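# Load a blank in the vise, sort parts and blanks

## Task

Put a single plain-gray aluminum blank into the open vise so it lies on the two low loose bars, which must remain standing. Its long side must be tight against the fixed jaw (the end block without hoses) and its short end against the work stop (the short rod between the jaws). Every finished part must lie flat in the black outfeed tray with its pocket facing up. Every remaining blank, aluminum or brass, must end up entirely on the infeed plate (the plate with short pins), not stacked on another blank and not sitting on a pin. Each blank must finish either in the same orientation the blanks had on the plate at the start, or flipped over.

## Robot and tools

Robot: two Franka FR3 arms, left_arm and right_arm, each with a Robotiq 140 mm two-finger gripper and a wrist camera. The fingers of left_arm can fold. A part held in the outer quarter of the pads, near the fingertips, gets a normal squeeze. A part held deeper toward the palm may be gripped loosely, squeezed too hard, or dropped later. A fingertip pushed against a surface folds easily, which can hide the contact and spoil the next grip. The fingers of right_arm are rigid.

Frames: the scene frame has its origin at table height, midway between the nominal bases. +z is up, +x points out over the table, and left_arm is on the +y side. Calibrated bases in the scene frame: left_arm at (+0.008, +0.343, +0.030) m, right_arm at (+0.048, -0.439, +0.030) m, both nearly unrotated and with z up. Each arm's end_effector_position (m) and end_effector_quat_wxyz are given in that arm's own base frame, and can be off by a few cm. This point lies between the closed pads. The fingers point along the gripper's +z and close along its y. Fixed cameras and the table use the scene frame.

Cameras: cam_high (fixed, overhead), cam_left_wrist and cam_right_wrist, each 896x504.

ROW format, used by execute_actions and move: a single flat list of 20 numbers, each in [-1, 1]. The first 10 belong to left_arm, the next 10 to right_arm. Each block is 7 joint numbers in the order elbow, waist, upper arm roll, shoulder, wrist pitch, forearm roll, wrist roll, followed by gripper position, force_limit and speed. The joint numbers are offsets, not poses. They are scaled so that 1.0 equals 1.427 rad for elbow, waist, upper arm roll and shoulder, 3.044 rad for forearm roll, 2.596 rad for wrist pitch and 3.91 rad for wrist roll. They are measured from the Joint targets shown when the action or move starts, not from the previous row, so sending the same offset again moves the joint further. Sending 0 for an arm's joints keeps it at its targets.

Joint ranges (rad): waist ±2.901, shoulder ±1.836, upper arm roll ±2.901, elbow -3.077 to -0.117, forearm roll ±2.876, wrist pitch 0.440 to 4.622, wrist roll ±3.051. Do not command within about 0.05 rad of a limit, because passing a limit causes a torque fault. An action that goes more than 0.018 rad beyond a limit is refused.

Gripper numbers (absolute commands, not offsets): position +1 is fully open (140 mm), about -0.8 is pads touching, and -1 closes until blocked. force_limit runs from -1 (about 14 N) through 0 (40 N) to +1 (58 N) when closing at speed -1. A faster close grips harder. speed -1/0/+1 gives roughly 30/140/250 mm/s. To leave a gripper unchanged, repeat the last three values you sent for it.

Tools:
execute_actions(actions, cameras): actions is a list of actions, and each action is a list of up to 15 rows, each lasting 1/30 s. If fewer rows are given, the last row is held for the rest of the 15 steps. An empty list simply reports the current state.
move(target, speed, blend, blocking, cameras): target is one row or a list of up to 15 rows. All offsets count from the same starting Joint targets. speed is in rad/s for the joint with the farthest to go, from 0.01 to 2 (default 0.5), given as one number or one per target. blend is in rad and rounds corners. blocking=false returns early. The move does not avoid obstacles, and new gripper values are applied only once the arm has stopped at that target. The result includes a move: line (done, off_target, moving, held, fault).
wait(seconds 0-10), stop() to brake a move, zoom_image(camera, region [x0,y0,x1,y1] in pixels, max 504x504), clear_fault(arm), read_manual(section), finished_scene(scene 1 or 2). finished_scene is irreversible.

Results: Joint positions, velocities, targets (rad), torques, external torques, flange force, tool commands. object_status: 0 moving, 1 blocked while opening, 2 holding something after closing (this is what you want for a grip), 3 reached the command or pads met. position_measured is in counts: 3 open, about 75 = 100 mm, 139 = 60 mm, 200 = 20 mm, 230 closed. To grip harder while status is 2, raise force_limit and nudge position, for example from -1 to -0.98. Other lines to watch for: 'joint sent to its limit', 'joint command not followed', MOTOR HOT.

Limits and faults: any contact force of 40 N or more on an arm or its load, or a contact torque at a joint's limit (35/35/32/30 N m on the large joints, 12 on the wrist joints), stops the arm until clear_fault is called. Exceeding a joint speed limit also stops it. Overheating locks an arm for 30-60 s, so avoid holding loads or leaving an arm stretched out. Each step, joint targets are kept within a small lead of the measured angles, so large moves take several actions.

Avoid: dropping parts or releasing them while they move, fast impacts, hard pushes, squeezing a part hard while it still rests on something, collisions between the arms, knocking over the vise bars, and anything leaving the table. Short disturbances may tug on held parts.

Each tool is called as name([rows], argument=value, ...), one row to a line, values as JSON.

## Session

execute_actions(actions=[])

zoom_image(camera="cam_high", region=[200, 100, 700, 400])

Scene clock: 0.00 s.
left_arm: end_effector_position=(+0.2746, -0.1132, +0.3643) position_measured=3 object_status=3 end_effector_quat_wxyz=(+0.076, +0.784, -0.513, -0.341) | right_arm: end_effector_position=(+0.4580, +0.4983, +0.1243) position_measured=3 object_status=3 end_effector_quat_wxyz=(-0.143, +0.984, -0.098, +0.047)
Joint names: [elbow, waist, upper arm roll, shoulder, wrist pitch, forearm roll, wrist roll]
Joint positions: left_arm=[-1.879 -0.387 0.01 -0.113 1.052 -0.013 -0.793] | right_arm=[-2.044 0.792 0.011 0.291 2.612 0.198 -0.727]
Joint velocities: within noise
Joint torques (N m): no reading
External joint torques (N m): no reading
Flange force (N): no reading
Joint targets: left_arm=[-1.879 -0.387 0.010 -0.113 1.052 -0.013 -0.793] | right_arm=[-2.044 0.792 0.011 0.291 2.612 0.198 -0.727]
Tool commands: left_gripper/position=+1.0 left_gripper/force_limit=+1.0 left_gripper/speed=+1.0 right_gripper/position=+1.0 right_gripper/force_limit=+1.0 right_gripper/speed=+1.0
camera_calibration:
cam_left_wrist: T_world_to_cam=[[-0.751828, -0.46231, 0.470132, -0.0102087], [-0.0192608, 0.728107, 0.685192, -0.153849], [-0.659078, 0.506092, -0.556316, 0.583856], [0, 0, 0, 1]] pos_world=[0.374168, -0.188186, 0.435024]
cam_right_wrist: T_world_to_cam=[[-0.162425, -0.941056, -0.2967, 0.589701], [-0.96075, 0.0822969, 0.264928, 0.370218], [-0.224895, 0.328085, -0.917487, 0.189101], [0, 0, 0, 1]] pos_world=[0.493997, 0.462433, 0.25038]

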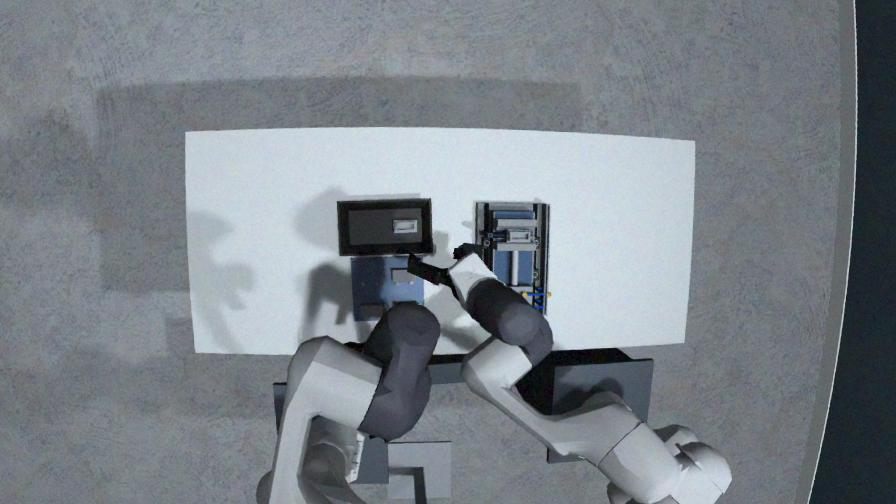

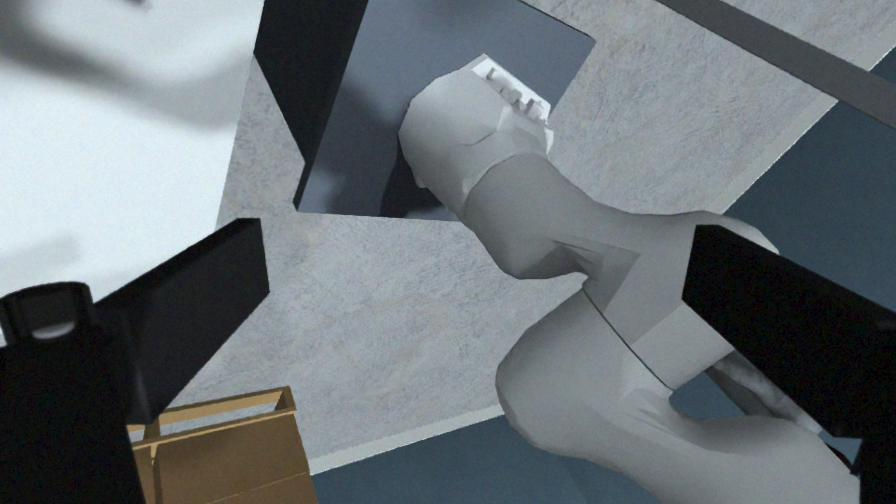

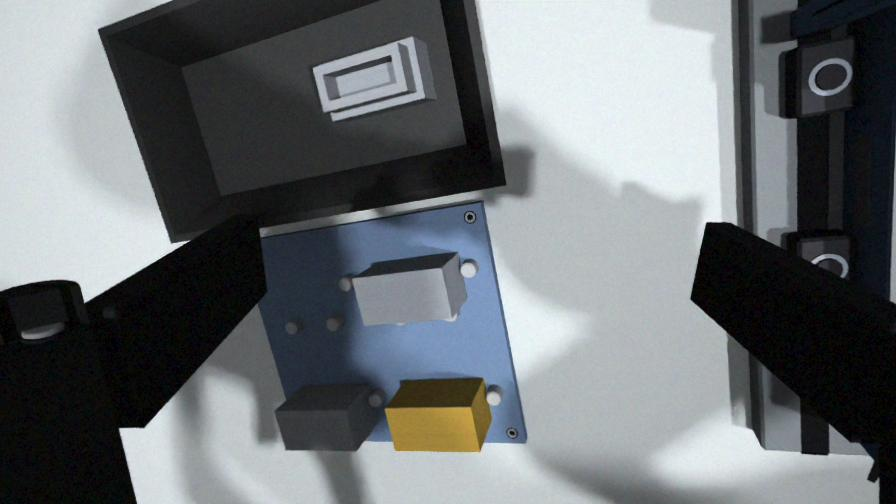

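Scaled by 1.008 from the camera's 896x504 image, which has a finer 1280x720 frame.

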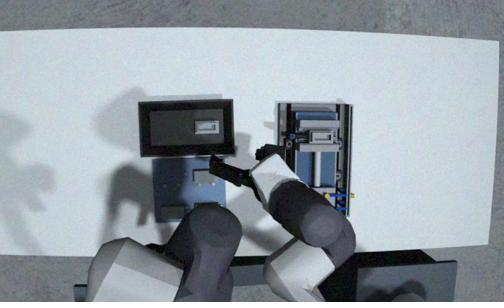

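zoom_image(camera="cam_high", region=[460, 190, 580, 330])

zoom_image(camera="cam_high", region=[320, 185, 460, 335])

Scaled by 3.600 from the camera's 896x504 image, which has a finer 1280x720 frame.

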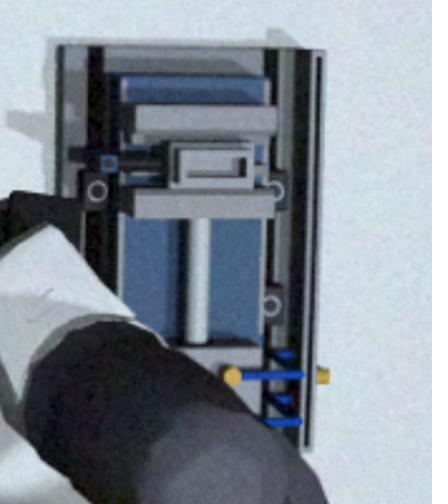

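Scaled by 3.360 from the camera's 896x504 image, which has a finer 1280x720 frame.

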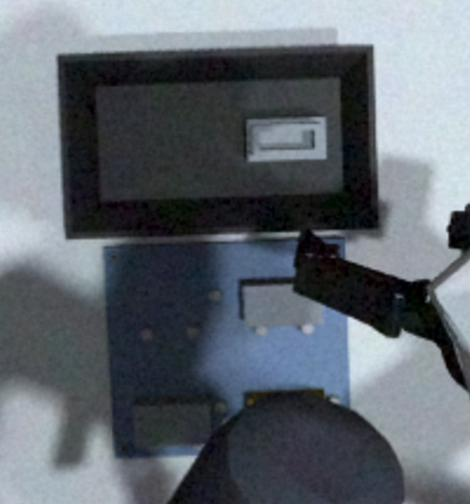

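move(target=[0.080641,-0.042411,-0.007008,0.060948,0.264214,0.004271,0.088358,-0.25,-1,0,0.162804,-0.219193,-0.007708,-0.176257,-0.293082,-0.065046,-0.494983,-0.2,-1,0], speed=0.8)

Scene clock: 67.23 s.
left_arm: end_effector_position=(+0.4990, -0.2391, +0.3502) position_measured=160 object_status=3 end_effector_quat_wxyz=(+0.002, +0.710, -0.705, +0.000) | right_arm: end_effector_position=(+0.5102, +0.2666, +0.2992) position_measured=154 object_status=3 end_effector_quat_wxyz=(-0.001, +0.709, +0.706, +0.002)
Joint positions: left_arm=[-1.766 -0.446 0.001 -0.028 1.736 -0.004 -0.451] | right_arm=[-1.813 0.48 0 0.04 1.856 0.003 -2.658]
Joint velocities: left_arm=[within noise] | right_arm=[0.001 0.002 0.001 0 -0.001 0.001 -0.007]
Joint torques (N m): left_arm=[25.12 0.2 0.6 -31.01 2.93 1.15 0.08] | right_arm=[26.37 -0.58 0.8 -33.63 2.29 0.56 -0.25]
External joint torques (N m): left_arm=[0.44 0.36 0.78 0.49 0.32 0.42 0.08] | right_arm=[1.53 -0.57 0.76 0.45 -0.28 -0.36 -0.25]
Flange force (N): left_arm=[0.3 -3.2 -0.5] | right_arm=[3.3 6.9 -4.1]
Joint targets: left_arm=[-1.764 -0.447 0.000 -0.026 1.738 0.000 -0.447] | right_arm=[-1.812 0.479 0.000 0.040 1.851 0.001 -2.663]
move: done
camera_calibration:
cam_left_wrist: T_world_to_cam=[[-0.999972, -0.00622044, 0.00425587, 0.503043], [-0.00442812, 0.941809, 0.336118, 0.117764], [-0.00609902, 0.33609, -0.94181, 0.556085], [0, 0, 0, 1]]
cam_right_wrist: T_world_to_cam=[[0.999895, 0.0129312, -0.00657888, -0.502121], [0.0144037, -0.939158, 0.343184, 0.14447], [-0.00174084, -0.343242, -0.939245, 0.509008], [0, 0, 0, 1]]

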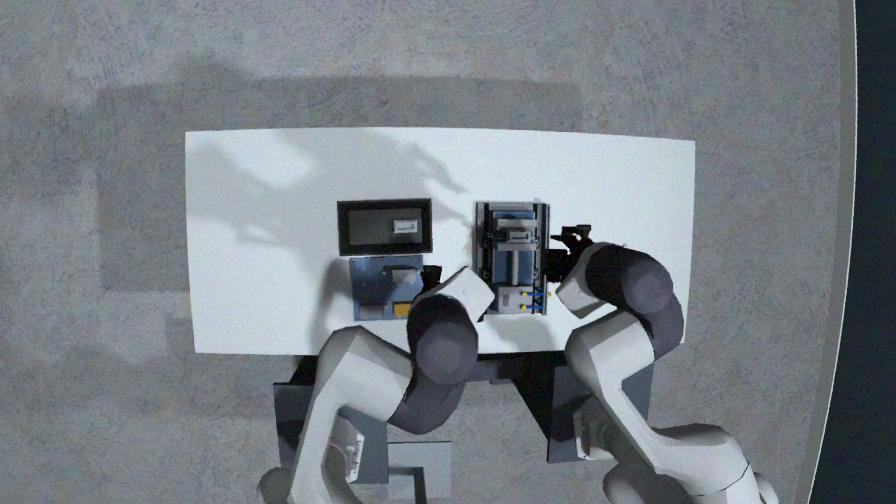

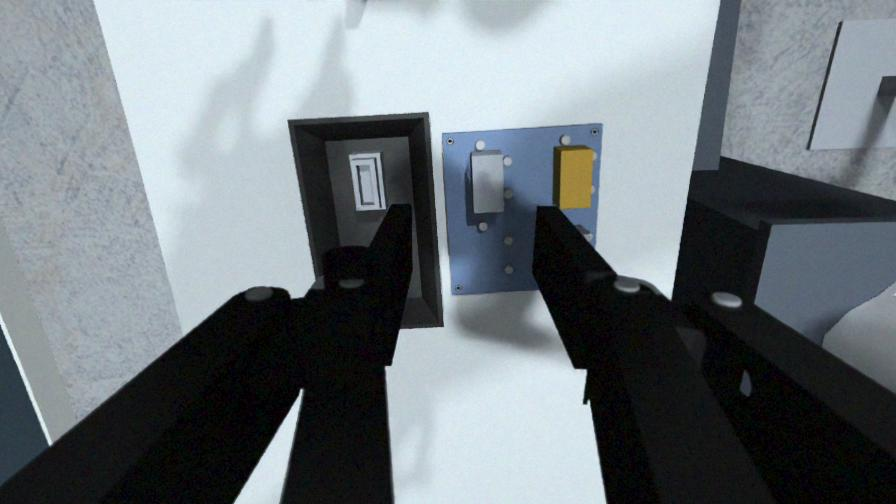

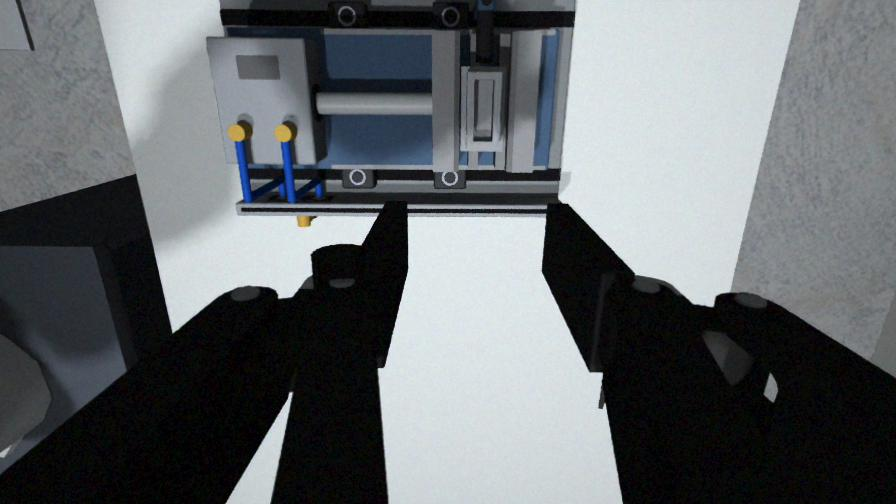

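execute_actions(actions=[], cameras=["all"])

Scene clock: 89.30 s.
left_arm: end_effector_position=(+0.4992, -0.2391, +0.3502) position_measured=160 object_status=3 end_effector_quat_wxyz=(+0.002, +0.709, -0.705, +0.000) | right_arm: end_effector_position=(+0.5101, +0.2666, +0.2992) position_measured=154 object_status=3 end_effector_quat_wxyz=(-0.001, +0.708, +0.706, +0.001)
Joint names: [elbow, waist, upper arm roll, shoulder, wrist pitch, forearm roll, wrist roll]
Joint positions: left_arm=[-1.765 -0.446 0.001 -0.028 1.736 -0.004 -0.451] | right_arm=[-1.813 0.48 0 0.04 1.856 0.003 -2.66]
Joint velocities: within noise
Joint torques (N m): left_arm=[24.98 0.23 0.53 -31.06 2.9 1.11 0.12] | right_arm=[26.44 -0.62 0.75 -33.6 2.32 0.61 -0.25]
External joint torques (N m): left_arm=[0.33 0.26 0.58 0.48 0.3 0.37 0.12] | right_arm=[1.53 -0.64 0.69 0.53 -0.26 -0.3 -0.25]
Flange force (N): left_arm=[0.3 -2.8 -0.2] | right_arm=[3.3 7.1 -4.0]
Joint targets: left_arm=[-1.764 -0.447 0.000 -0.026 1.738 0.000 -0.447] | right_arm=[-1.812 0.479 0.000 0.040 1.851 0.001 -2.663]
Tool commands: left_gripper/position=-0.25 left_gripper/force_limit=-1.0 left_gripper/speed=+0.0 right_gripper/position=-0.2 right_gripper/force_limit=-1.0 right_gripper/speed=+0.0
camera_calibration:
cam_left_wrist: T_world_to_cam=[[-0.999976, -0.00569258, 0.00382487, 0.503474], [-0.00407596, 0.941819, 0.336095, 0.117616], [-0.00551558, 0.336071, -0.94182, 0.555865], [0, 0, 0, 1]] pos_world=[0.507008, -0.294717, 0.482069]
cam_right_wrist: T_world_to_cam=[[0.999867, 0.0148259, -0.00675858, -0.502498], [0.0162453, -0.939045, 0.343411, 0.143367], [-0.00125523, -0.343475, -0.939161, 0.508763], [0, 0, 0, 1]] pos_world=[0.500741, 0.316826, 0.42518]

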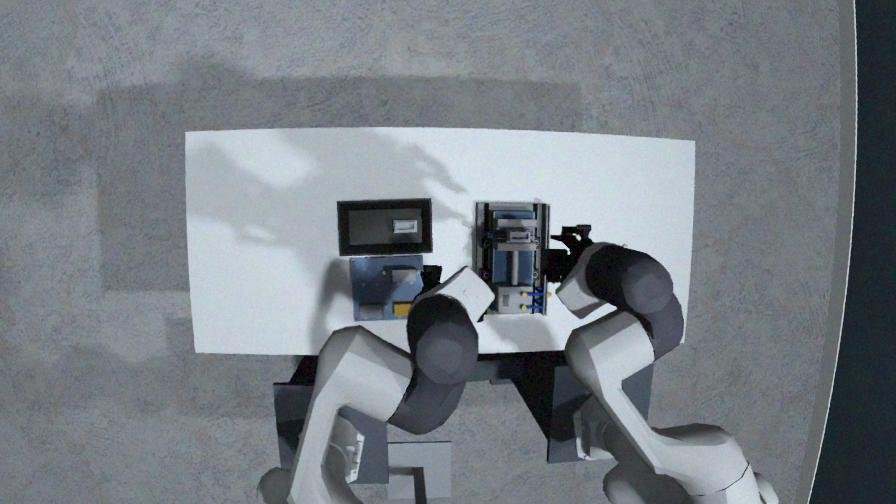

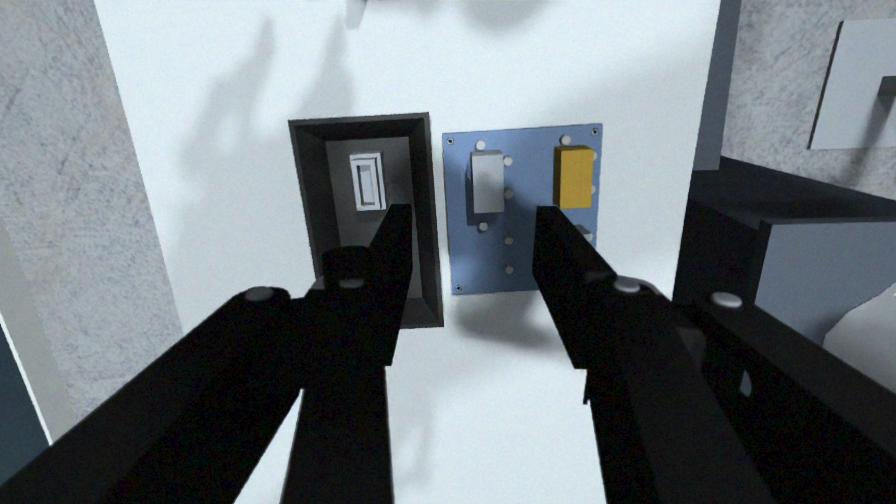

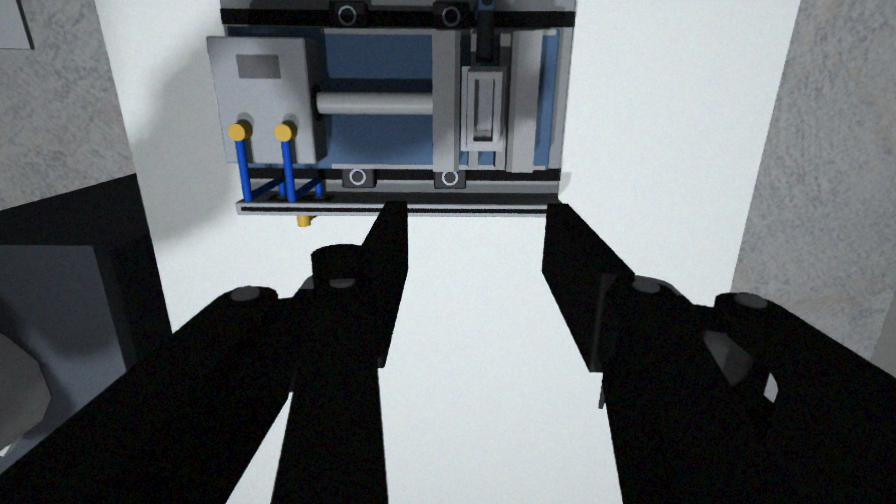

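zoom_image(camera="cam_right_wrist", region=[400, 0, 624, 200])

zoom_image(camera="cam_left_wrist", region=[280, 90, 640, 340])

Scaled by 2.250 from the camera's 896x504 image, which has a finer 1280x720 frame.

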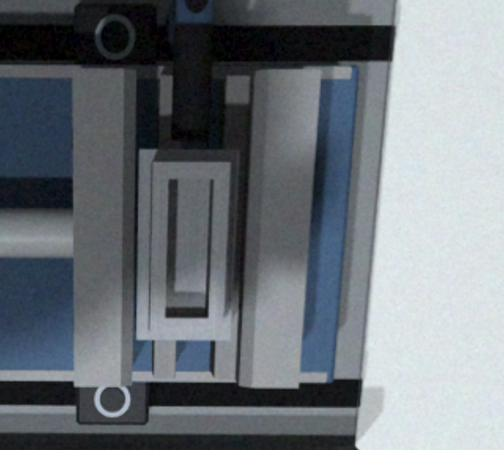

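Scaled by 1.400 from the camera's 896x504 image, which has a finer 1280x720 frame.

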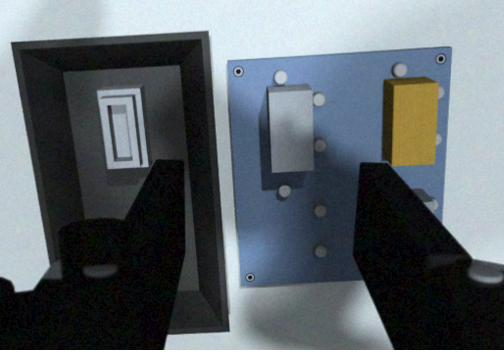

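zoom_image(camera="cam_right_wrist", region=[425, 40, 545, 180])

Scaled by 3.600 from the camera's 896x504 image, which has a finer 1280x720 frame.

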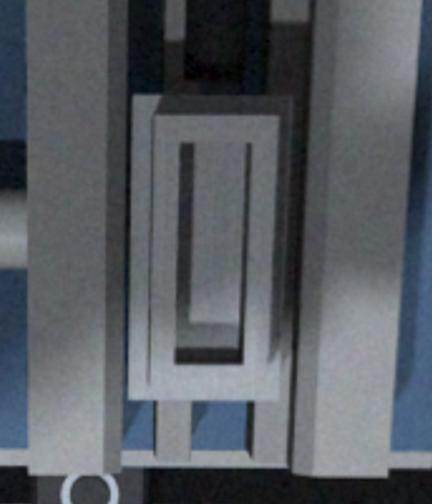

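move(target=[0.44198, -0.16917, 0, 0.49068, 0.02677, 0, -0.06864, -0.25, -1, 0, 0, -0.47582, 0, 0, 0, 0, 0, -0.2, -1, 0], speed=0.6, cameras=["cam_left_wrist"])

Scene clock: 154.33 s.
left_arm: end_effector_position=(+0.5703, -0.4729, +0.1980) position_measured=160 object_status=3 end_effector_quat_wxyz=(+0.002, +0.714, -0.700, -0.003) | right_arm: end_effector_position=(+0.5639, -0.1149, +0.2993) position_measured=154 object_status=3 end_effector_quat_wxyz=(+0.000, +0.903, +0.429, +0.001)
Joint positions: left_arm=[-1.135 -0.69 -0.002 0.675 1.805 -0.003 -0.711] | right_arm=[-1.813 -0.2 -0.002 0.04 1.855 0.002 -2.66]
Joint velocities: left_arm=[0 -0.001 0 -0.001 0.001 -0.001 -0.006] | right_arm=[within noise]
Joint torques (N m): left_arm=[25.28 0.68 1.2 -52.37 2.94 1.05 -0.27] | right_arm=[26.39 -0.29 1.05 -33.56 2.35 0.78 -0.26]
External joint torques (N m): left_arm=[0.52 0.69 0.68 0.07 0.33 0.3 -0.27] | right_arm=[1.32 -0.32 0.99 0.83 -0.25 -0.14 -0.26]
Flange force (N): left_arm=[1.9 -3.0 -0.4] | right_arm=[3.8 7.0 -3.4]
Joint targets: left_arm=[-1.134 -0.689 0.000 0.674 1.808 0.000 -0.716] | right_arm=[-1.812 -0.200 0.000 0.040 1.851 0.001 -2.663]
move: done
camera_calibration:
cam_left_wrist: T_world_to_cam=[[-0.999769, -0.0199711, 0.00788525, 0.566133], [-0.0161187, 0.940704, 0.338845, 0.394989], [-0.0141848, 0.33864, -0.940809, 0.497429], [0, 0, 0, 1]]
Images, in order: cam_left_wrist.

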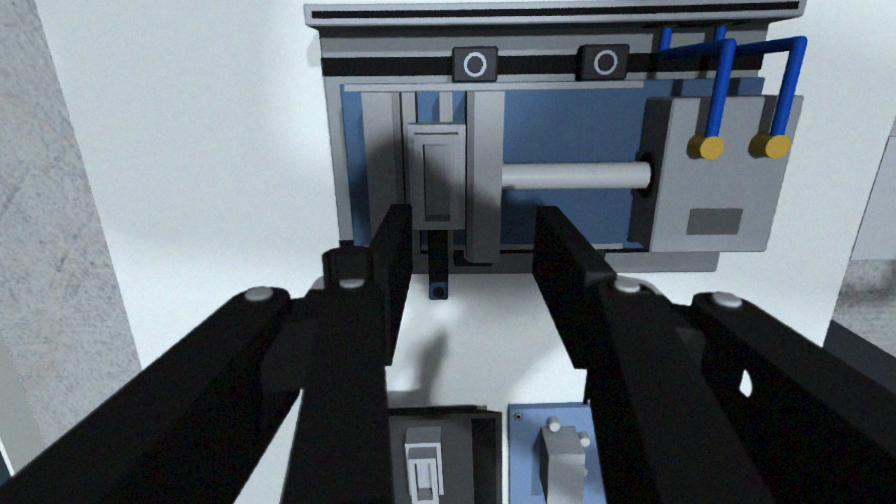

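zoom_image(camera="cam_left_wrist", region=[350, 80, 540, 310])

Scaled by 2.191 from the camera's 896x504 image, which has a finer 1280x720 frame.

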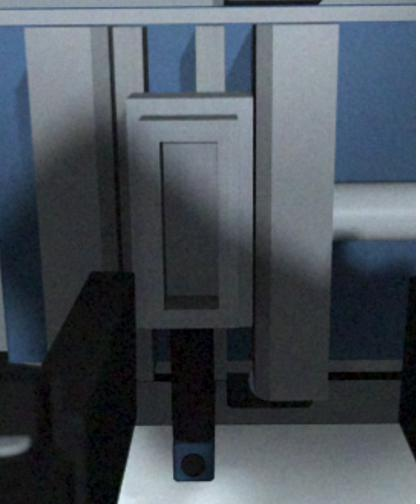

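move(target=[0.02212, 0.00526, 0, 0.06387, 0.02295, 0, 0.00191, -0.25, -1, 0, 0, 0, 0, 0, 0, 0, 0, -0.2, -1, 0], speed=0.2, cameras=["cam_left_wrist"])

zoom_image(camera="cam_left_wrist", region=[350, 80, 600, 330])

Scene clock: 196.87 s.
left_arm: end_effector_position=(+0.5853, -0.4785, +0.1504) position_measured=160 object_status=3 end_effector_quat_wxyz=(+0.002, +0.717, -0.697, -0.003) | right_arm: end_effector_position=(+0.5639, -0.1149, +0.2993) position_measured=154 object_status=3 end_effector_quat_wxyz=(+0.000, +0.903, +0.429, +0.001)
Joint positions: left_arm=[-1.104 -0.683 -0.002 0.766 1.864 -0.003 -0.712] | right_arm=[-1.813 -0.2 -0.002 0.04 1.855 0.002 -2.66]
Joint velocities: left_arm=[-0.001 0 -0.001 0 0.004 0 0] | right_arm=[within noise]
Joint torques (N m): left_arm=[25.21 0.88 1.22 -54.23 2.91 1.03 0.13] | right_arm=[26.39 -0.28 1.06 -33.54 2.35 0.78 -0.21]
External joint torques (N m): left_arm=[0.4 0.81 0.58 0.19 0.29 0.28 0.13] | right_arm=[1.48 -0.23 1.06 0.58 -0.24 -0.14 -0.21]
Flange force (N): left_arm=[1.3 -3.4 0.0] | right_arm=[3.9 6.7 -3.8]
Joint targets: left_arm=[-1.102 -0.681 0.000 0.765 1.867 0.000 -0.708] | right_arm=[-1.812 -0.200 0.000 0.040 1.851 0.001 -2.663]
move: done
camera_calibration:
cam_left_wrist: T_world_to_cam=[[-0.999571, -0.0281678, 0.00806839, 0.577306], [-0.023767, 0.940499, 0.338965, 0.421037], [-0.0171362, 0.338627, -0.940765, 0.45645], [0, 0, 0, 1]]
Images, in order: cam_left_wrist.

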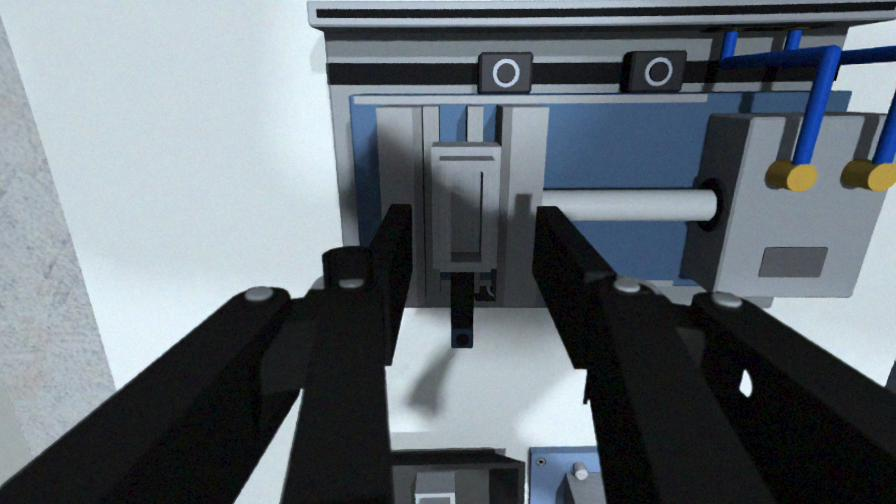

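Scaled by 2.016 from the camera's 896x504 image, which has a finer 1280x720 frame.

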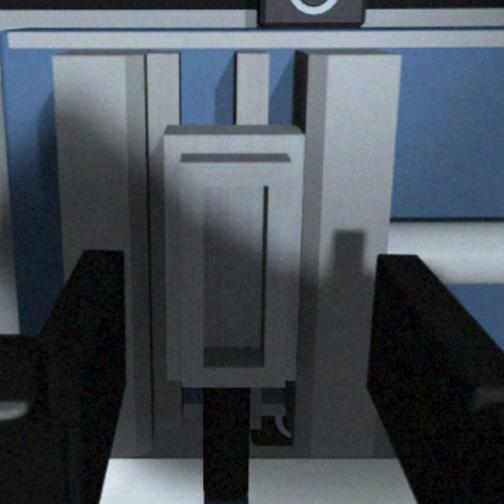

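move(target=[-0.03103, 0.00016, 0, 0.01535, 0.02557, 0, 0.00007, -0.25, -1, 0, 0, 0, 0, 0, 0, 0, 0, -0.2, -1, 0], speed=0.1, cameras=["cam_left_wrist"])

zoom_image(camera="cam_left_wrist", region=[370, 120, 580, 330])

Scene clock: 221.37 s.
left_arm: end_effector_position=(+0.5866, -0.4795, +0.1206) position_measured=160 object_status=3 end_effector_quat_wxyz=(+0.002, +0.717, -0.697, -0.001) | right_arm: end_effector_position=(+0.5639, -0.1148, +0.2993) position_measured=154 object_status=3 end_effector_quat_wxyz=(+0.000, +0.903, +0.429, +0.001)
Joint positions: left_arm=[-1.146 -0.683 -0.002 0.786 1.93 -0.003 -0.711] | right_arm=[-1.813 -0.2 -0.002 0.04 1.855 0.002 -2.66]
Joint velocities: left_arm=[0 0 0 0 0.004 -0.001 -0.001] | right_arm=[within noise]
Joint torques (N m): left_arm=[24.62 0.96 1.18 -54.56 2.86 1 0.09] | right_arm=[26.31 -0.36 1.01 -33.62 2.36 0.77 -0.25]
External joint torques (N m): left_arm=[-0.12 0.93 0.56 0.2 0.24 0.27 0.09] | right_arm=[1.4 -0.3 1.03 0.53 -0.22 -0.15 -0.25]
Flange force (N): left_arm=[-1.5 -0.2 0.8] | right_arm=[3.5 6.4 -3.6]
Joint targets: left_arm=[-1.147 -0.681 0.000 0.787 1.934 0.000 -0.708] | right_arm=[-1.812 -0.200 0.000 0.040 1.851 0.001 -2.663]
move: done
camera_calibration:
cam_left_wrist: T_world_to_cam=[[-0.999594, -0.0280028, 0.00516785, 0.579339], [-0.0246289, 0.941293, 0.336692, 0.433326], [-0.0142928, 0.336429, -0.941601, 0.426164], [0, 0, 0, 1]]
Images, in order: cam_left_wrist.

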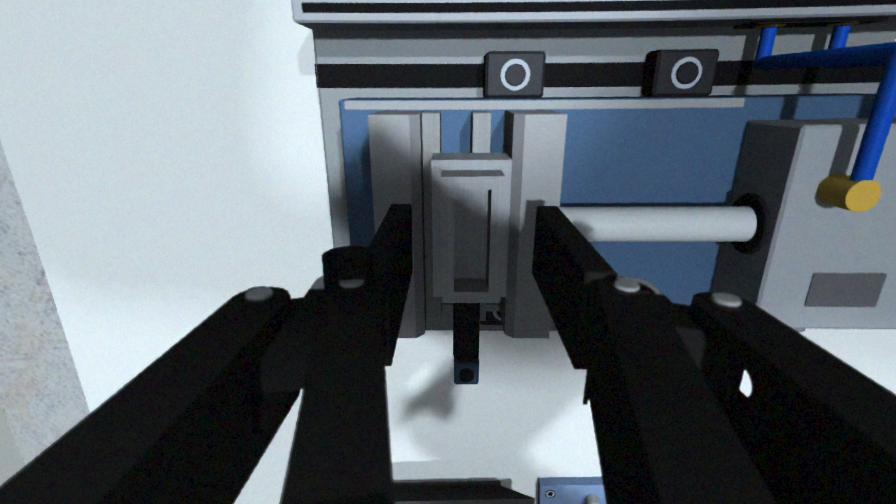

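Scaled by 2.400 from the camera's 896x504 image, which has a finer 1280x720 frame.

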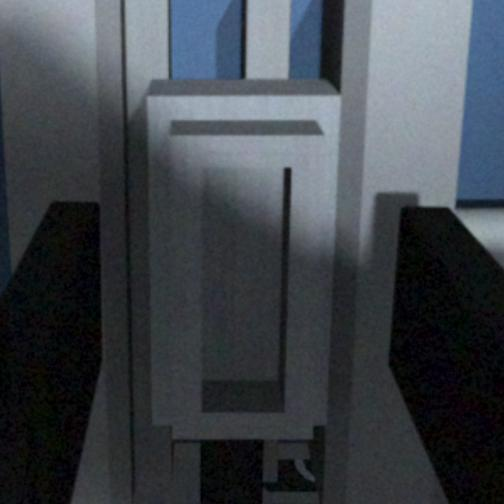

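move(target=[-0.01524, 0.00008, 0, 0.00744, 0.01237, 0, 0.00003, -0.25, -1, 0, 0, 0, 0, 0, 0, 0, 0, -0.2, -1, 0], speed=0.06, cameras=["cam_left_wrist"])

Scene clock: 231.67 s.
left_arm: end_effector_position=(+0.5865, -0.4793, +0.1055) position_measured=160 object_status=3 end_effector_quat_wxyz=(+0.002, +0.717, -0.697, -0.001) | right_arm: end_effector_position=(+0.5639, -0.1148, +0.2993) position_measured=154 object_status=3 end_effector_quat_wxyz=(+0.000, +0.903, +0.429, +0.001)
Joint positions: left_arm=[-1.168 -0.683 -0.002 0.796 1.962 -0.003 -0.711] | right_arm=[-1.813 -0.2 -0.002 0.04 1.855 0.002 -2.66]
Joint velocities: left_arm=[0 0.002 0.001 0 0.004 0.001 0] | right_arm=[within noise]
Joint torques (N m): left_arm=[24.44 1.02 1.21 -54.64 2.92 0.99 0.09] | right_arm=[26.31 -0.32 1 -33.58 2.36 0.8 -0.26]
External joint torques (N m): left_arm=[-0.09 1.17 0.7 -0.06 0.31 0.28 0.08] | right_arm=[1.43 -0.25 1.03 0.54 -0.21 -0.11 -0.26]
Flange force (N): left_arm=[-2.6 0.5 0.7] | right_arm=[3.6 6.5 -3.6]
Joint targets: left_arm=[-1.168 -0.681 0.000 0.797 1.966 0.000 -0.708] | right_arm=[-1.812 -0.200 0.000 0.040 1.851 0.001 -2.663]
move: done
camera_calibration:
cam_left_wrist: T_world_to_cam=[[-0.999595, -0.0280527, 0.00481748, 0.579293], [-0.0247972, 0.941372, 0.336457, 0.438349], [-0.0139736, 0.336202, -0.941686, 0.411552], [0, 0, 0, 1]]
Images, in order: cam_left_wrist.

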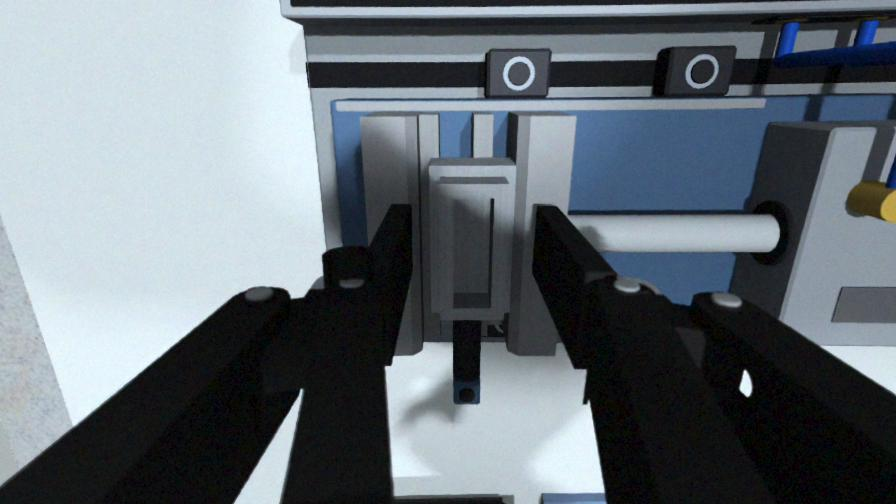

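move(target=[0, 0, 0, 0, 0, 0, 0, -1, -1, -1, 0, 0, 0, 0, 0, 0, 0, -0.2, -1, 0], cameras=["cam_left_wrist"])

Scene clock: 235.40 s.
left_arm: end_effector_position=(+0.5868, -0.4794, +0.1055) position_measured=195 object_status=2 end_effector_quat_wxyz=(+0.002, +0.717, -0.697, +0.000) | right_arm: end_effector_position=(+0.5639, -0.1148, +0.2993) position_measured=154 object_status=3 end_effector_quat_wxyz=(+0.000, +0.903, +0.429, +0.001)
Joint positions: left_arm=[-1.168 -0.682 -0.002 0.796 1.964 -0.003 -0.711] | right_arm=[-1.813 -0.2 -0.002 0.04 1.855 0.002 -2.66]
Joint torques (N m): left_arm=[23.84 0.93 1.25 -52.97 2.92 0.99 0.09] | right_arm=[26.32 -0.3 1.03 -33.57 2.4 0.78 -0.21]
External joint torques (N m): left_arm=[-0.83 0.63 0.46 1.86 0.29 0.26 0.09] | right_arm=[1.34 -0.28 1.01 0.72 -0.19 -0.14 -0.21]
Flange force (N): left_arm=[-0.1 -1.3 3.1] | right_arm=[3.7 6.6 -3.4]
Joint targets: left_arm=[-1.168 -0.681 0.000 0.797 1.966 0.000 -0.708] | right_arm=[-1.812 -0.200 0.000 0.040 1.851 0.001 -2.663]
move: done
camera_calibration:
cam_left_wrist: T_world_to_cam=[[-0.999599, -0.0280222, 0.00408814, 0.579651], [-0.0250217, 0.94157, 0.335888, 0.438749], [-0.0132616, 0.335651, -0.941893, 0.410973], [0, 0, 0, 1]]
Images, in order: cam_left_wrist.

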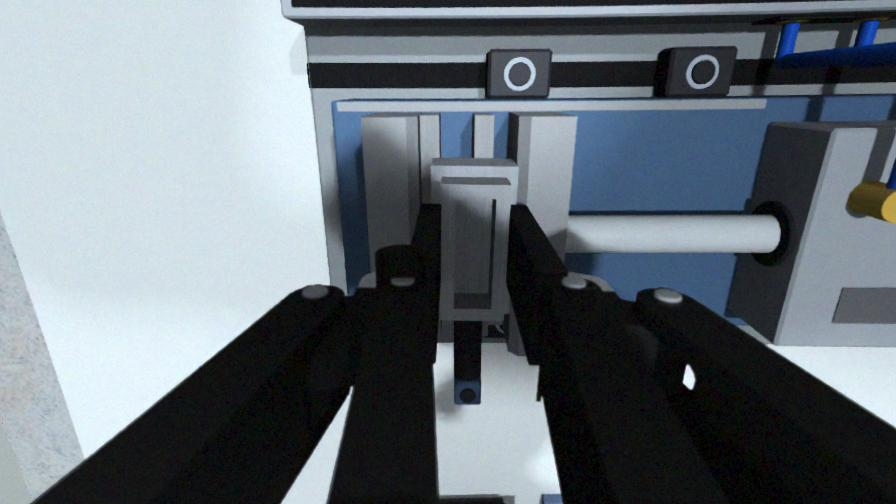

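move(target=[0.01810, 0, 0, -0.01095, -0.01595, 0, 0, -1, -1, -1, 0, 0, 0, 0, 0, 0, 0, -0.2, -1, 0], speed=0.03, cameras=["cam_left_wrist"])

Scene clock: 252.40 s.
left_arm: end_effector_position=(+0.5863, -0.4791, +0.1214) position_measured=195 object_status=2 end_effector_quat_wxyz=(+0.002, +0.717, -0.697, -0.002) | right_arm: end_effector_position=(+0.5639, -0.1148, +0.2993) position_measured=154 object_status=3 end_effector_quat_wxyz=(+0.000, +0.903, +0.429, +0.001)
Joint positions: left_arm=[-1.145 -0.682 -0.002 0.785 1.927 -0.003 -0.711] | right_arm=[-1.813 -0.2 -0.002 0.04 1.855 0.002 -2.66]
Joint velocities: left_arm=[0 0.001 0.001 -0.001 -0.005 0 0] | right_arm=[within noise]
Joint torques (N m): left_arm=[25.83 0.93 1.23 -55.84 2.6 0.99 0.1] | right_arm=[26.31 -0.33 0.96 -33.63 2.39 0.77 -0.22]
External joint torques (N m): left_arm=[1.26 0.91 0.62 -1.46 0 0.26 0.1] | right_arm=[1.42 -0.24 1 0.46 -0.19 -0.15 -0.22]
Flange force (N): left_arm=[1.3 -3.5 -2.8] | right_arm=[3.5 6.2 -3.6]
Joint targets: left_arm=[-1.143 -0.681 0.000 0.782 1.924 0.000 -0.708] | right_arm=[-1.812 -0.200 0.000 0.040 1.851 0.001 -2.663]
move: done
camera_calibration:
cam_left_wrist: T_world_to_cam=[[-0.999592, -0.0278652, 0.00634568, 0.578957], [-0.0240869, 0.940952, 0.337683, 0.432019], [-0.0153806, 0.337392, -0.941238, 0.427811], [0, 0, 0, 1]]
Images, in order: cam_left_wrist.

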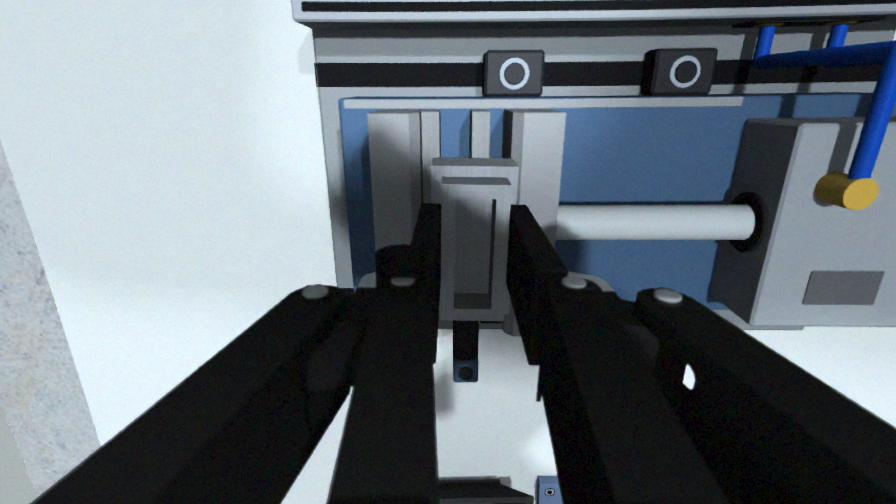

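move([
  [0.04771, 0, 0, -0.01400, -0.03392, 0, 0, -0.98, -0.05, -1, 0, 0, 0, 0, 0, 0, 0, -0.2, -1, 0],
  [-0.54553, 0.35575, 0, -0.39773, 0.08124, 0, 0.12471, -0.98, -0.05, -1, 0, 0, 0, 0, 0, 0, 0, -0.2, -1, 0],
], speed=[0.12, 0.5], cameras=["cam_left_wrist", "cam_high"])

zoom_image(camera="cam_left_wrist", region=[270, 0, 620, 350])

Scene clock: 298.03 s.
left_arm: end_effector_position=(+0.5937, -0.1041, +0.1675) position_measured=195 object_status=2 end_effector_quat_wxyz=(+0.003, +0.726, -0.687, -0.002) | right_arm: end_effector_position=(+0.5639, -0.1148, +0.2993) position_measured=154 object_status=3 end_effector_quat_wxyz=(+0.000, +0.903, +0.429, +0.001)
Joint positions: left_arm=[-1.921 -0.173 0.001 0.218 2.132 -0.003 -0.225] | right_arm=[-1.813 -0.2 -0.002 0.04 1.855 0.002 -2.66]
Joint velocities: left_arm=[0 -0.001 -0.001 0.001 0 -0.001 0.006] | right_arm=[within noise]
Joint torques (N m): left_arm=[24.11 0.58 0.56 -40.05 3.02 0.88 0.01] | right_arm=[26.35 -0.31 0.98 -33.55 2.37 0.78 -0.22]
External joint torques (N m): left_arm=[0.32 0.7 0.48 -1.14 0.45 0.25 0] | right_arm=[1.47 -0.17 1.07 0.54 -0.2 -0.13 -0.22]
Flange force (N): left_arm=[-1.6 2.2 -0.6] | right_arm=[3.8 6.5 -3.7]
Joint targets: left_arm=[-1.921 -0.173 0.000 0.214 2.135 0.000 -0.220] | right_arm=[-1.812 -0.200 0.000 0.040 1.851 0.001 -2.663]
move: done
camera_calibration:
cam_left_wrist: T_world_to_cam=[[-0.998502, -0.0540799, 0.00831461, 0.592779], [-0.0481003, 0.94002, 0.337712, 0.0778743], [-0.0260793, 0.336806, -0.941213, 0.351137], [0, 0, 0, 1]]
Images, in order: cam_high, cam_left_wrist.

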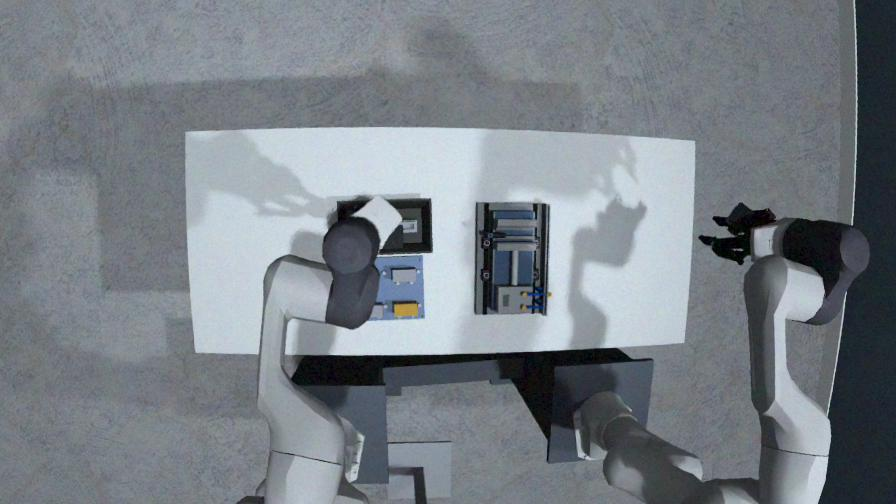

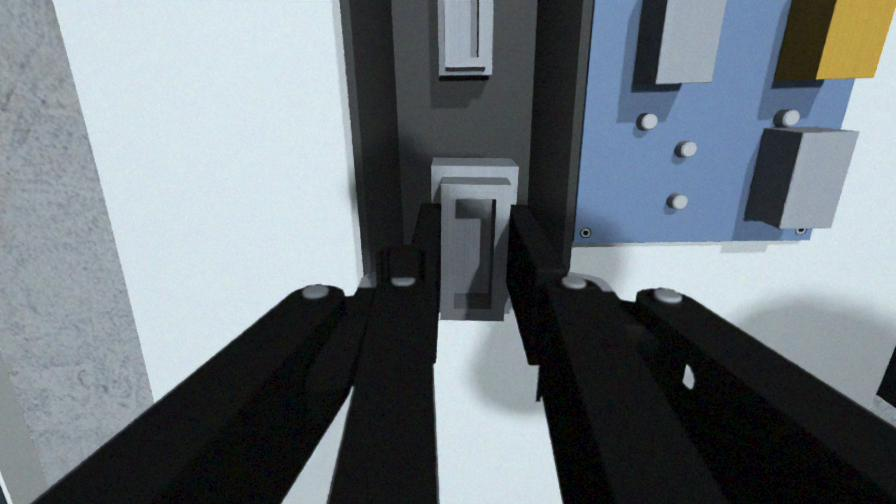

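Scaled by 1.440 from the camera's 896x504 image, which has a finer 1280x720 frame.

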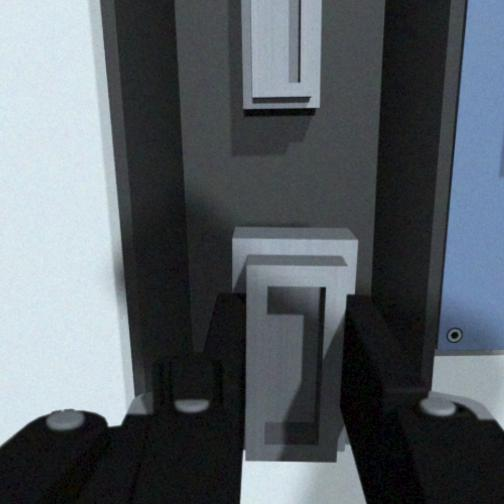

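move(target=[-0.06519, -0.0002, 0, 0.11588, 0.09954, 0, -0.00007, -0.98, -0.05, -1, 0, 0, 0, 0, 0, 0, 0, -0.2, -1, 0], speed=0.2, cameras=["cam_left_wrist"])

Scene clock: 322.50 s.
left_arm: end_effector_position=(+0.5925, -0.1037, +0.0509) position_measured=195 object_status=2 end_effector_quat_wxyz=(+0.002, +0.726, -0.688, -0.002) | right_arm: end_effector_position=(+0.5639, -0.1148, +0.2993) position_measured=154 object_status=3 end_effector_quat_wxyz=(+0.000, +0.903, +0.429, +0.001)
Joint positions: left_arm=[-2.014 -0.173 0.001 0.381 2.389 -0.003 -0.224] | right_arm=[-1.813 -0.2 -0.002 0.04 1.855 0.002 -2.66]
Joint velocities: left_arm=[-0.001 0.001 0 0.001 0.005 0 0] | right_arm=[within noise]
Joint torques (N m): left_arm=[22.03 0.59 0.7 -42.21 3.05 0.76 0.09] | right_arm=[26.34 -0.28 0.99 -33.61 2.39 0.79 -0.15]
External joint torques (N m): left_arm=[0.55 0.64 0.41 -0.63 0.47 0.25 0.09] | right_arm=[1.4 -0.15 1.08 0.62 -0.19 -0.12 -0.15]
Flange force (N): left_arm=[-1.1 -0.2 -0.3] | right_arm=[4.0 6.5 -3.5]
Joint targets: left_arm=[-2.014 -0.174 0.000 0.379 2.394 0.000 -0.221] | right_arm=[-1.812 -0.200 0.000 0.040 1.851 0.001 -2.663]
move: done
camera_calibration:
cam_left_wrist: T_world_to_cam=[[-0.998593, -0.0525954, 0.00680138, 0.592906], [-0.0472042, 0.939947, 0.338041, 0.116273], [-0.0241723, 0.337244, -0.941107, 0.240098], [0, 0, 0, 1]]
Images, in order: cam_left_wrist.

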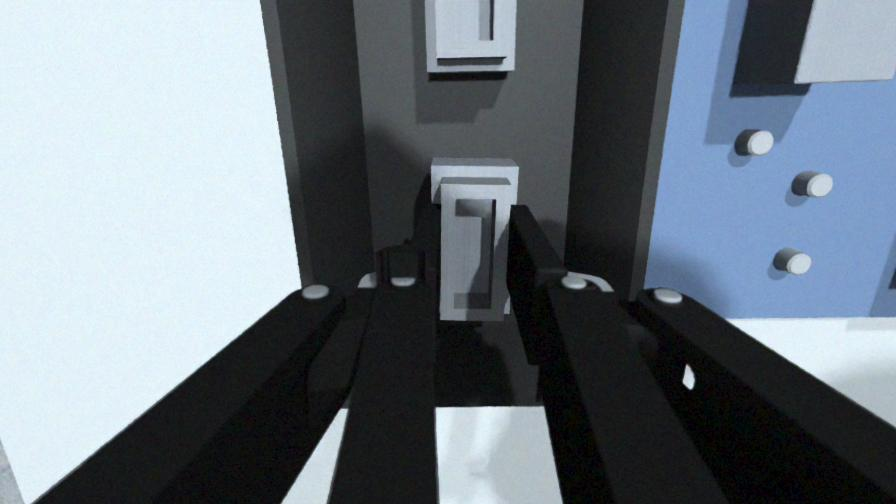

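move(target=[-0.00178, 0, 0, 0.01249, 0.00784, 0, 0, -0.98, -0.05, -1, 0, 0, 0, 0, 0, 0, 0, -0.2, -1, 0], speed=0.03, cameras=[])

Scene clock: 326.40 s.
left_arm: end_effector_position=(+0.5933, -0.1038, +0.0420) position_measured=195 object_status=2 end_effector_quat_wxyz=(+0.002, +0.726, -0.688, -0.001) | right_arm: end_effector_position=(+0.5639, -0.1148, +0.2993) position_measured=154 object_status=3 end_effector_quat_wxyz=(+0.000, +0.903, +0.429, +0.001)
Joint positions: left_arm=[-2.016 -0.173 0.001 0.397 2.41 -0.003 -0.224] | right_arm=[-1.813 -0.2 -0.002 0.04 1.855 0.002 -2.66]
Joint velocities: left_arm=[0 0 0 0 0.004 0 -0.001] | right_arm=[within noise]
Joint torques (N m): left_arm=[21.55 0.58 0.76 -42.07 3.07 0.75 0.11] | right_arm=[26.33 -0.33 0.92 -33.59 2.39 0.78 -0.24]
External joint torques (N m): left_arm=[0.34 0.56 0.39 -0.34 0.5 0.25 0.11] | right_arm=[1.41 -0.32 0.89 0.59 -0.19 -0.13 -0.24]
Flange force (N): left_arm=[-1.0 0.0 0.3] | right_arm=[3.5 6.6 -3.5]
Joint targets: left_arm=[-2.016 -0.174 0.000 0.397 2.414 0.000 -0.221] | right_arm=[-1.812 -0.200 0.000 0.040 1.851 0.001 -2.663]
move: done

move(target=[-0.0004, 0, 0, 0.00383, 0.00232, 0, 0, -0.98, -0.05, -1, 0, 0, 0, 0, 0, 0, 0, -0.2, -1, 0], speed=0.015, cameras=[])

Scene clock: 329.20 s.
left_arm: end_effector_position=(+0.5934, -0.1038, +0.0391) position_measured=195 object_status=2 end_effector_quat_wxyz=(+0.002, +0.726, -0.688, -0.001) | right_arm: end_effector_position=(+0.5639, -0.1148, +0.2993) position_measured=154 object_status=3 end_effector_quat_wxyz=(+0.000, +0.903, +0.429, +0.001)
Joint positions: left_arm=[-2.017 -0.173 0.001 0.402 2.416 -0.003 -0.224] | right_arm=[-1.813 -0.2 -0.002 0.04 1.855 0.002 -2.66]
Joint velocities: left_arm=[0 0.001 0 -0.001 0.004 0.001 0.002] | right_arm=[within noise]
Joint torques (N m): left_arm=[21.38 0.58 0.83 -42.07 3.08 0.75 0.09] | right_arm=[26.34 -0.33 0.96 -33.59 2.42 0.78 -0.23]
External joint torques (N m): left_arm=[0.2 0.38 0.3 -0.2 0.5 0.25 0.09] | right_arm=[1.48 -0.34 0.9 0.5 -0.15 -0.14 -0.23]
Flange force (N): left_arm=[-0.8 0.3 0.6] | right_arm=[3.5 6.6 -3.6]
Joint targets: left_arm=[-2.017 -0.174 0.000 0.403 2.420 0.000 -0.221] | right_arm=[-1.812 -0.200 0.000 0.040 1.851 0.001 -2.663]
move: done

move(target=[-0.00027, 0, 0, 0.00255, 0.00155, 0, 0, -0.98, -0.05, -1, 0, 0, 0, 0, 0, 0, 0, -0.2, -1, 0], speed=0.015, cameras=[])

Scene clock: 331.20 s.
left_arm: end_effector_position=(+0.5937, -0.1038, +0.0377) position_measured=195 object_status=2 end_effector_quat_wxyz=(+0.001, +0.726, -0.688, -0.001) | right_arm: end_effector_position=(+0.5639, -0.1148, +0.2993) position_measured=154 object_status=3 end_effector_quat_wxyz=(+0.000, +0.903, +0.429, +0.001)
Joint positions: left_arm=[-2.017 -0.173 0.001 0.405 2.42 -0.003 -0.223] | right_arm=[-1.813 -0.2 -0.002 0.04 1.855 0.002 -2.66]
Joint velocities: left_arm=[-0.001 0 0 -0.001 0.004 0 -0.001] | right_arm=[within noise]
Joint torques (N m): left_arm=[21.28 0.6 0.73 -41.93 3.03 0.74 0.1] | right_arm=[26.25 -0.35 0.95 -33.61 2.42 0.79 -0.27]
External joint torques (N m): left_arm=[0.22 0.72 0.49 -0.22 0.46 0.24 0.1] | right_arm=[1.29 -0.22 1.03 0.66 -0.16 -0.12 -0.27]
Flange force (N): left_arm=[-1.3 0.1 0.5] | right_arm=[3.5 6.3 -3.2]
Joint targets: left_arm=[-2.017 -0.174 0.000 0.406 2.424 0.000 -0.221] | right_arm=[-1.812 -0.200 0.000 0.040 1.851 0.001 -2.663]
move: done

move(target=[-0.00027, 0, 0, 0.00255, 0.00155, 0, 0, -0.98, -0.05, -1, 0, 0, 0, 0, 0, 0, 0, -0.2, -1, 0], speed=0.015, cameras=[])

Scene clock: 333.53 s.
left_arm: end_effector_position=(+0.5941, -0.1039, +0.0377) position_measured=195 object_status=2 end_effector_quat_wxyz=(+0.001, +0.726, -0.688, +0.000) | right_arm: end_effector_position=(+0.5639, -0.1148, +0.2993) position_measured=154 object_status=3 end_effector_quat_wxyz=(+0.000, +0.903, +0.429, +0.001)
Joint positions: left_arm=[-2.017 -0.173 0.001 0.405 2.421 -0.003 -0.223] | right_arm=[-1.813 -0.2 -0.002 0.04 1.855 0.002 -2.66]
Joint torques (N m): left_arm=[20.98 0.41 0.8 -39.4 3.53 0.73 0.08] | right_arm=[26.35 -0.27 0.98 -33.56 2.4 0.79 -0.23]
External joint torques (N m): left_arm=[-0.16 0.24 0.3 2.55 0.94 0.23 0.08] | right_arm=[1.44 -0.18 1.03 0.61 -0.18 -0.12 -0.23]
Flange force (N): left_arm=[0.4 -4.2 6.6] | right_arm=[3.8 6.6 -3.6]
Joint targets: left_arm=[-2.018 -0.174 0.000 0.410 2.428 0.000 -0.221] | right_arm=[-1.812 -0.200 0.000 0.040 1.851 0.001 -2.663]
move: done

move([
  [0.0002, 0, 0, -0.0019, -0.00116, 0, 0, -0.98, -0.05, -1, 0, 0, 0, 0, 0, 0, 0, -0.2, -1, 0],
  [0.0002, 0, 0, -0.0019, -0.00116, 0, 0, -0.36, -1, -1, 0, 0, 0, 0, 0, 0, 0, -0.2, -1, 0],
], speed=0.015, cameras=["cam_left_wrist"])

Scene clock: 339.53 s.
left_arm: end_effector_position=(+0.5943, -0.1040, +0.0376) position_measured=174 object_status=0 end_effector_quat_wxyz=(+0.001, +0.725, -0.688, +0.000) | right_arm: end_effector_position=(+0.5639, -0.1148, +0.2993) position_measured=154 object_status=3 end_effector_quat_wxyz=(+0.000, +0.903, +0.429, +0.001)
Joint positions: left_arm=[-2.017 -0.173 0.001 0.406 2.422 -0.003 -0.222] | right_arm=[-1.813 -0.2 -0.002 0.04 1.855 0.002 -2.66]
Joint torques (N m): left_arm=[21.15 0.61 0.78 -41.3 2.9 0.74 0.09] | right_arm=[26.37 -0.28 0.9 -33.56 2.4 0.8 -0.23]
External joint torques (N m): left_arm=[0.18 0.55 0.38 0.47 0.34 0.25 0.09] | right_arm=[1.48 -0.28 0.85 0.6 -0.17 -0.12 -0.23]
Flange force (N): left_arm=[-0.6 -1.5 1.5] | right_arm=[3.7 6.9 -3.7]
Joint targets: left_arm=[-2.017 -0.174 0.000 0.407 2.425 0.000 -0.221] | right_arm=[-1.812 -0.200 0.000 0.040 1.851 0.001 -2.663]
move: done
camera_calibration:
cam_left_wrist: T_world_to_cam=[[-0.998674, -0.0514434, 0.0017082, 0.595115], [-0.0478583, 0.940269, 0.337052, 0.121635], [-0.0189453, 0.336523, -0.941485, 0.224529], [0, 0, 0, 1]]
Images, in order: cam_left_wrist.

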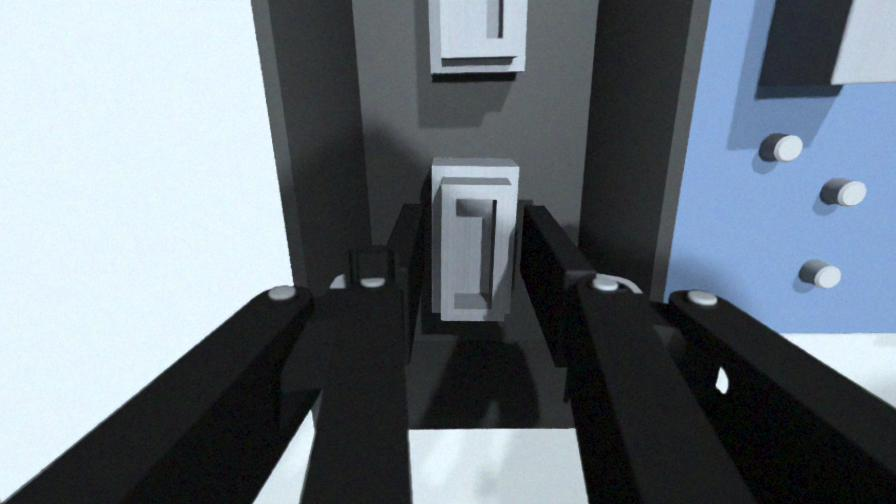

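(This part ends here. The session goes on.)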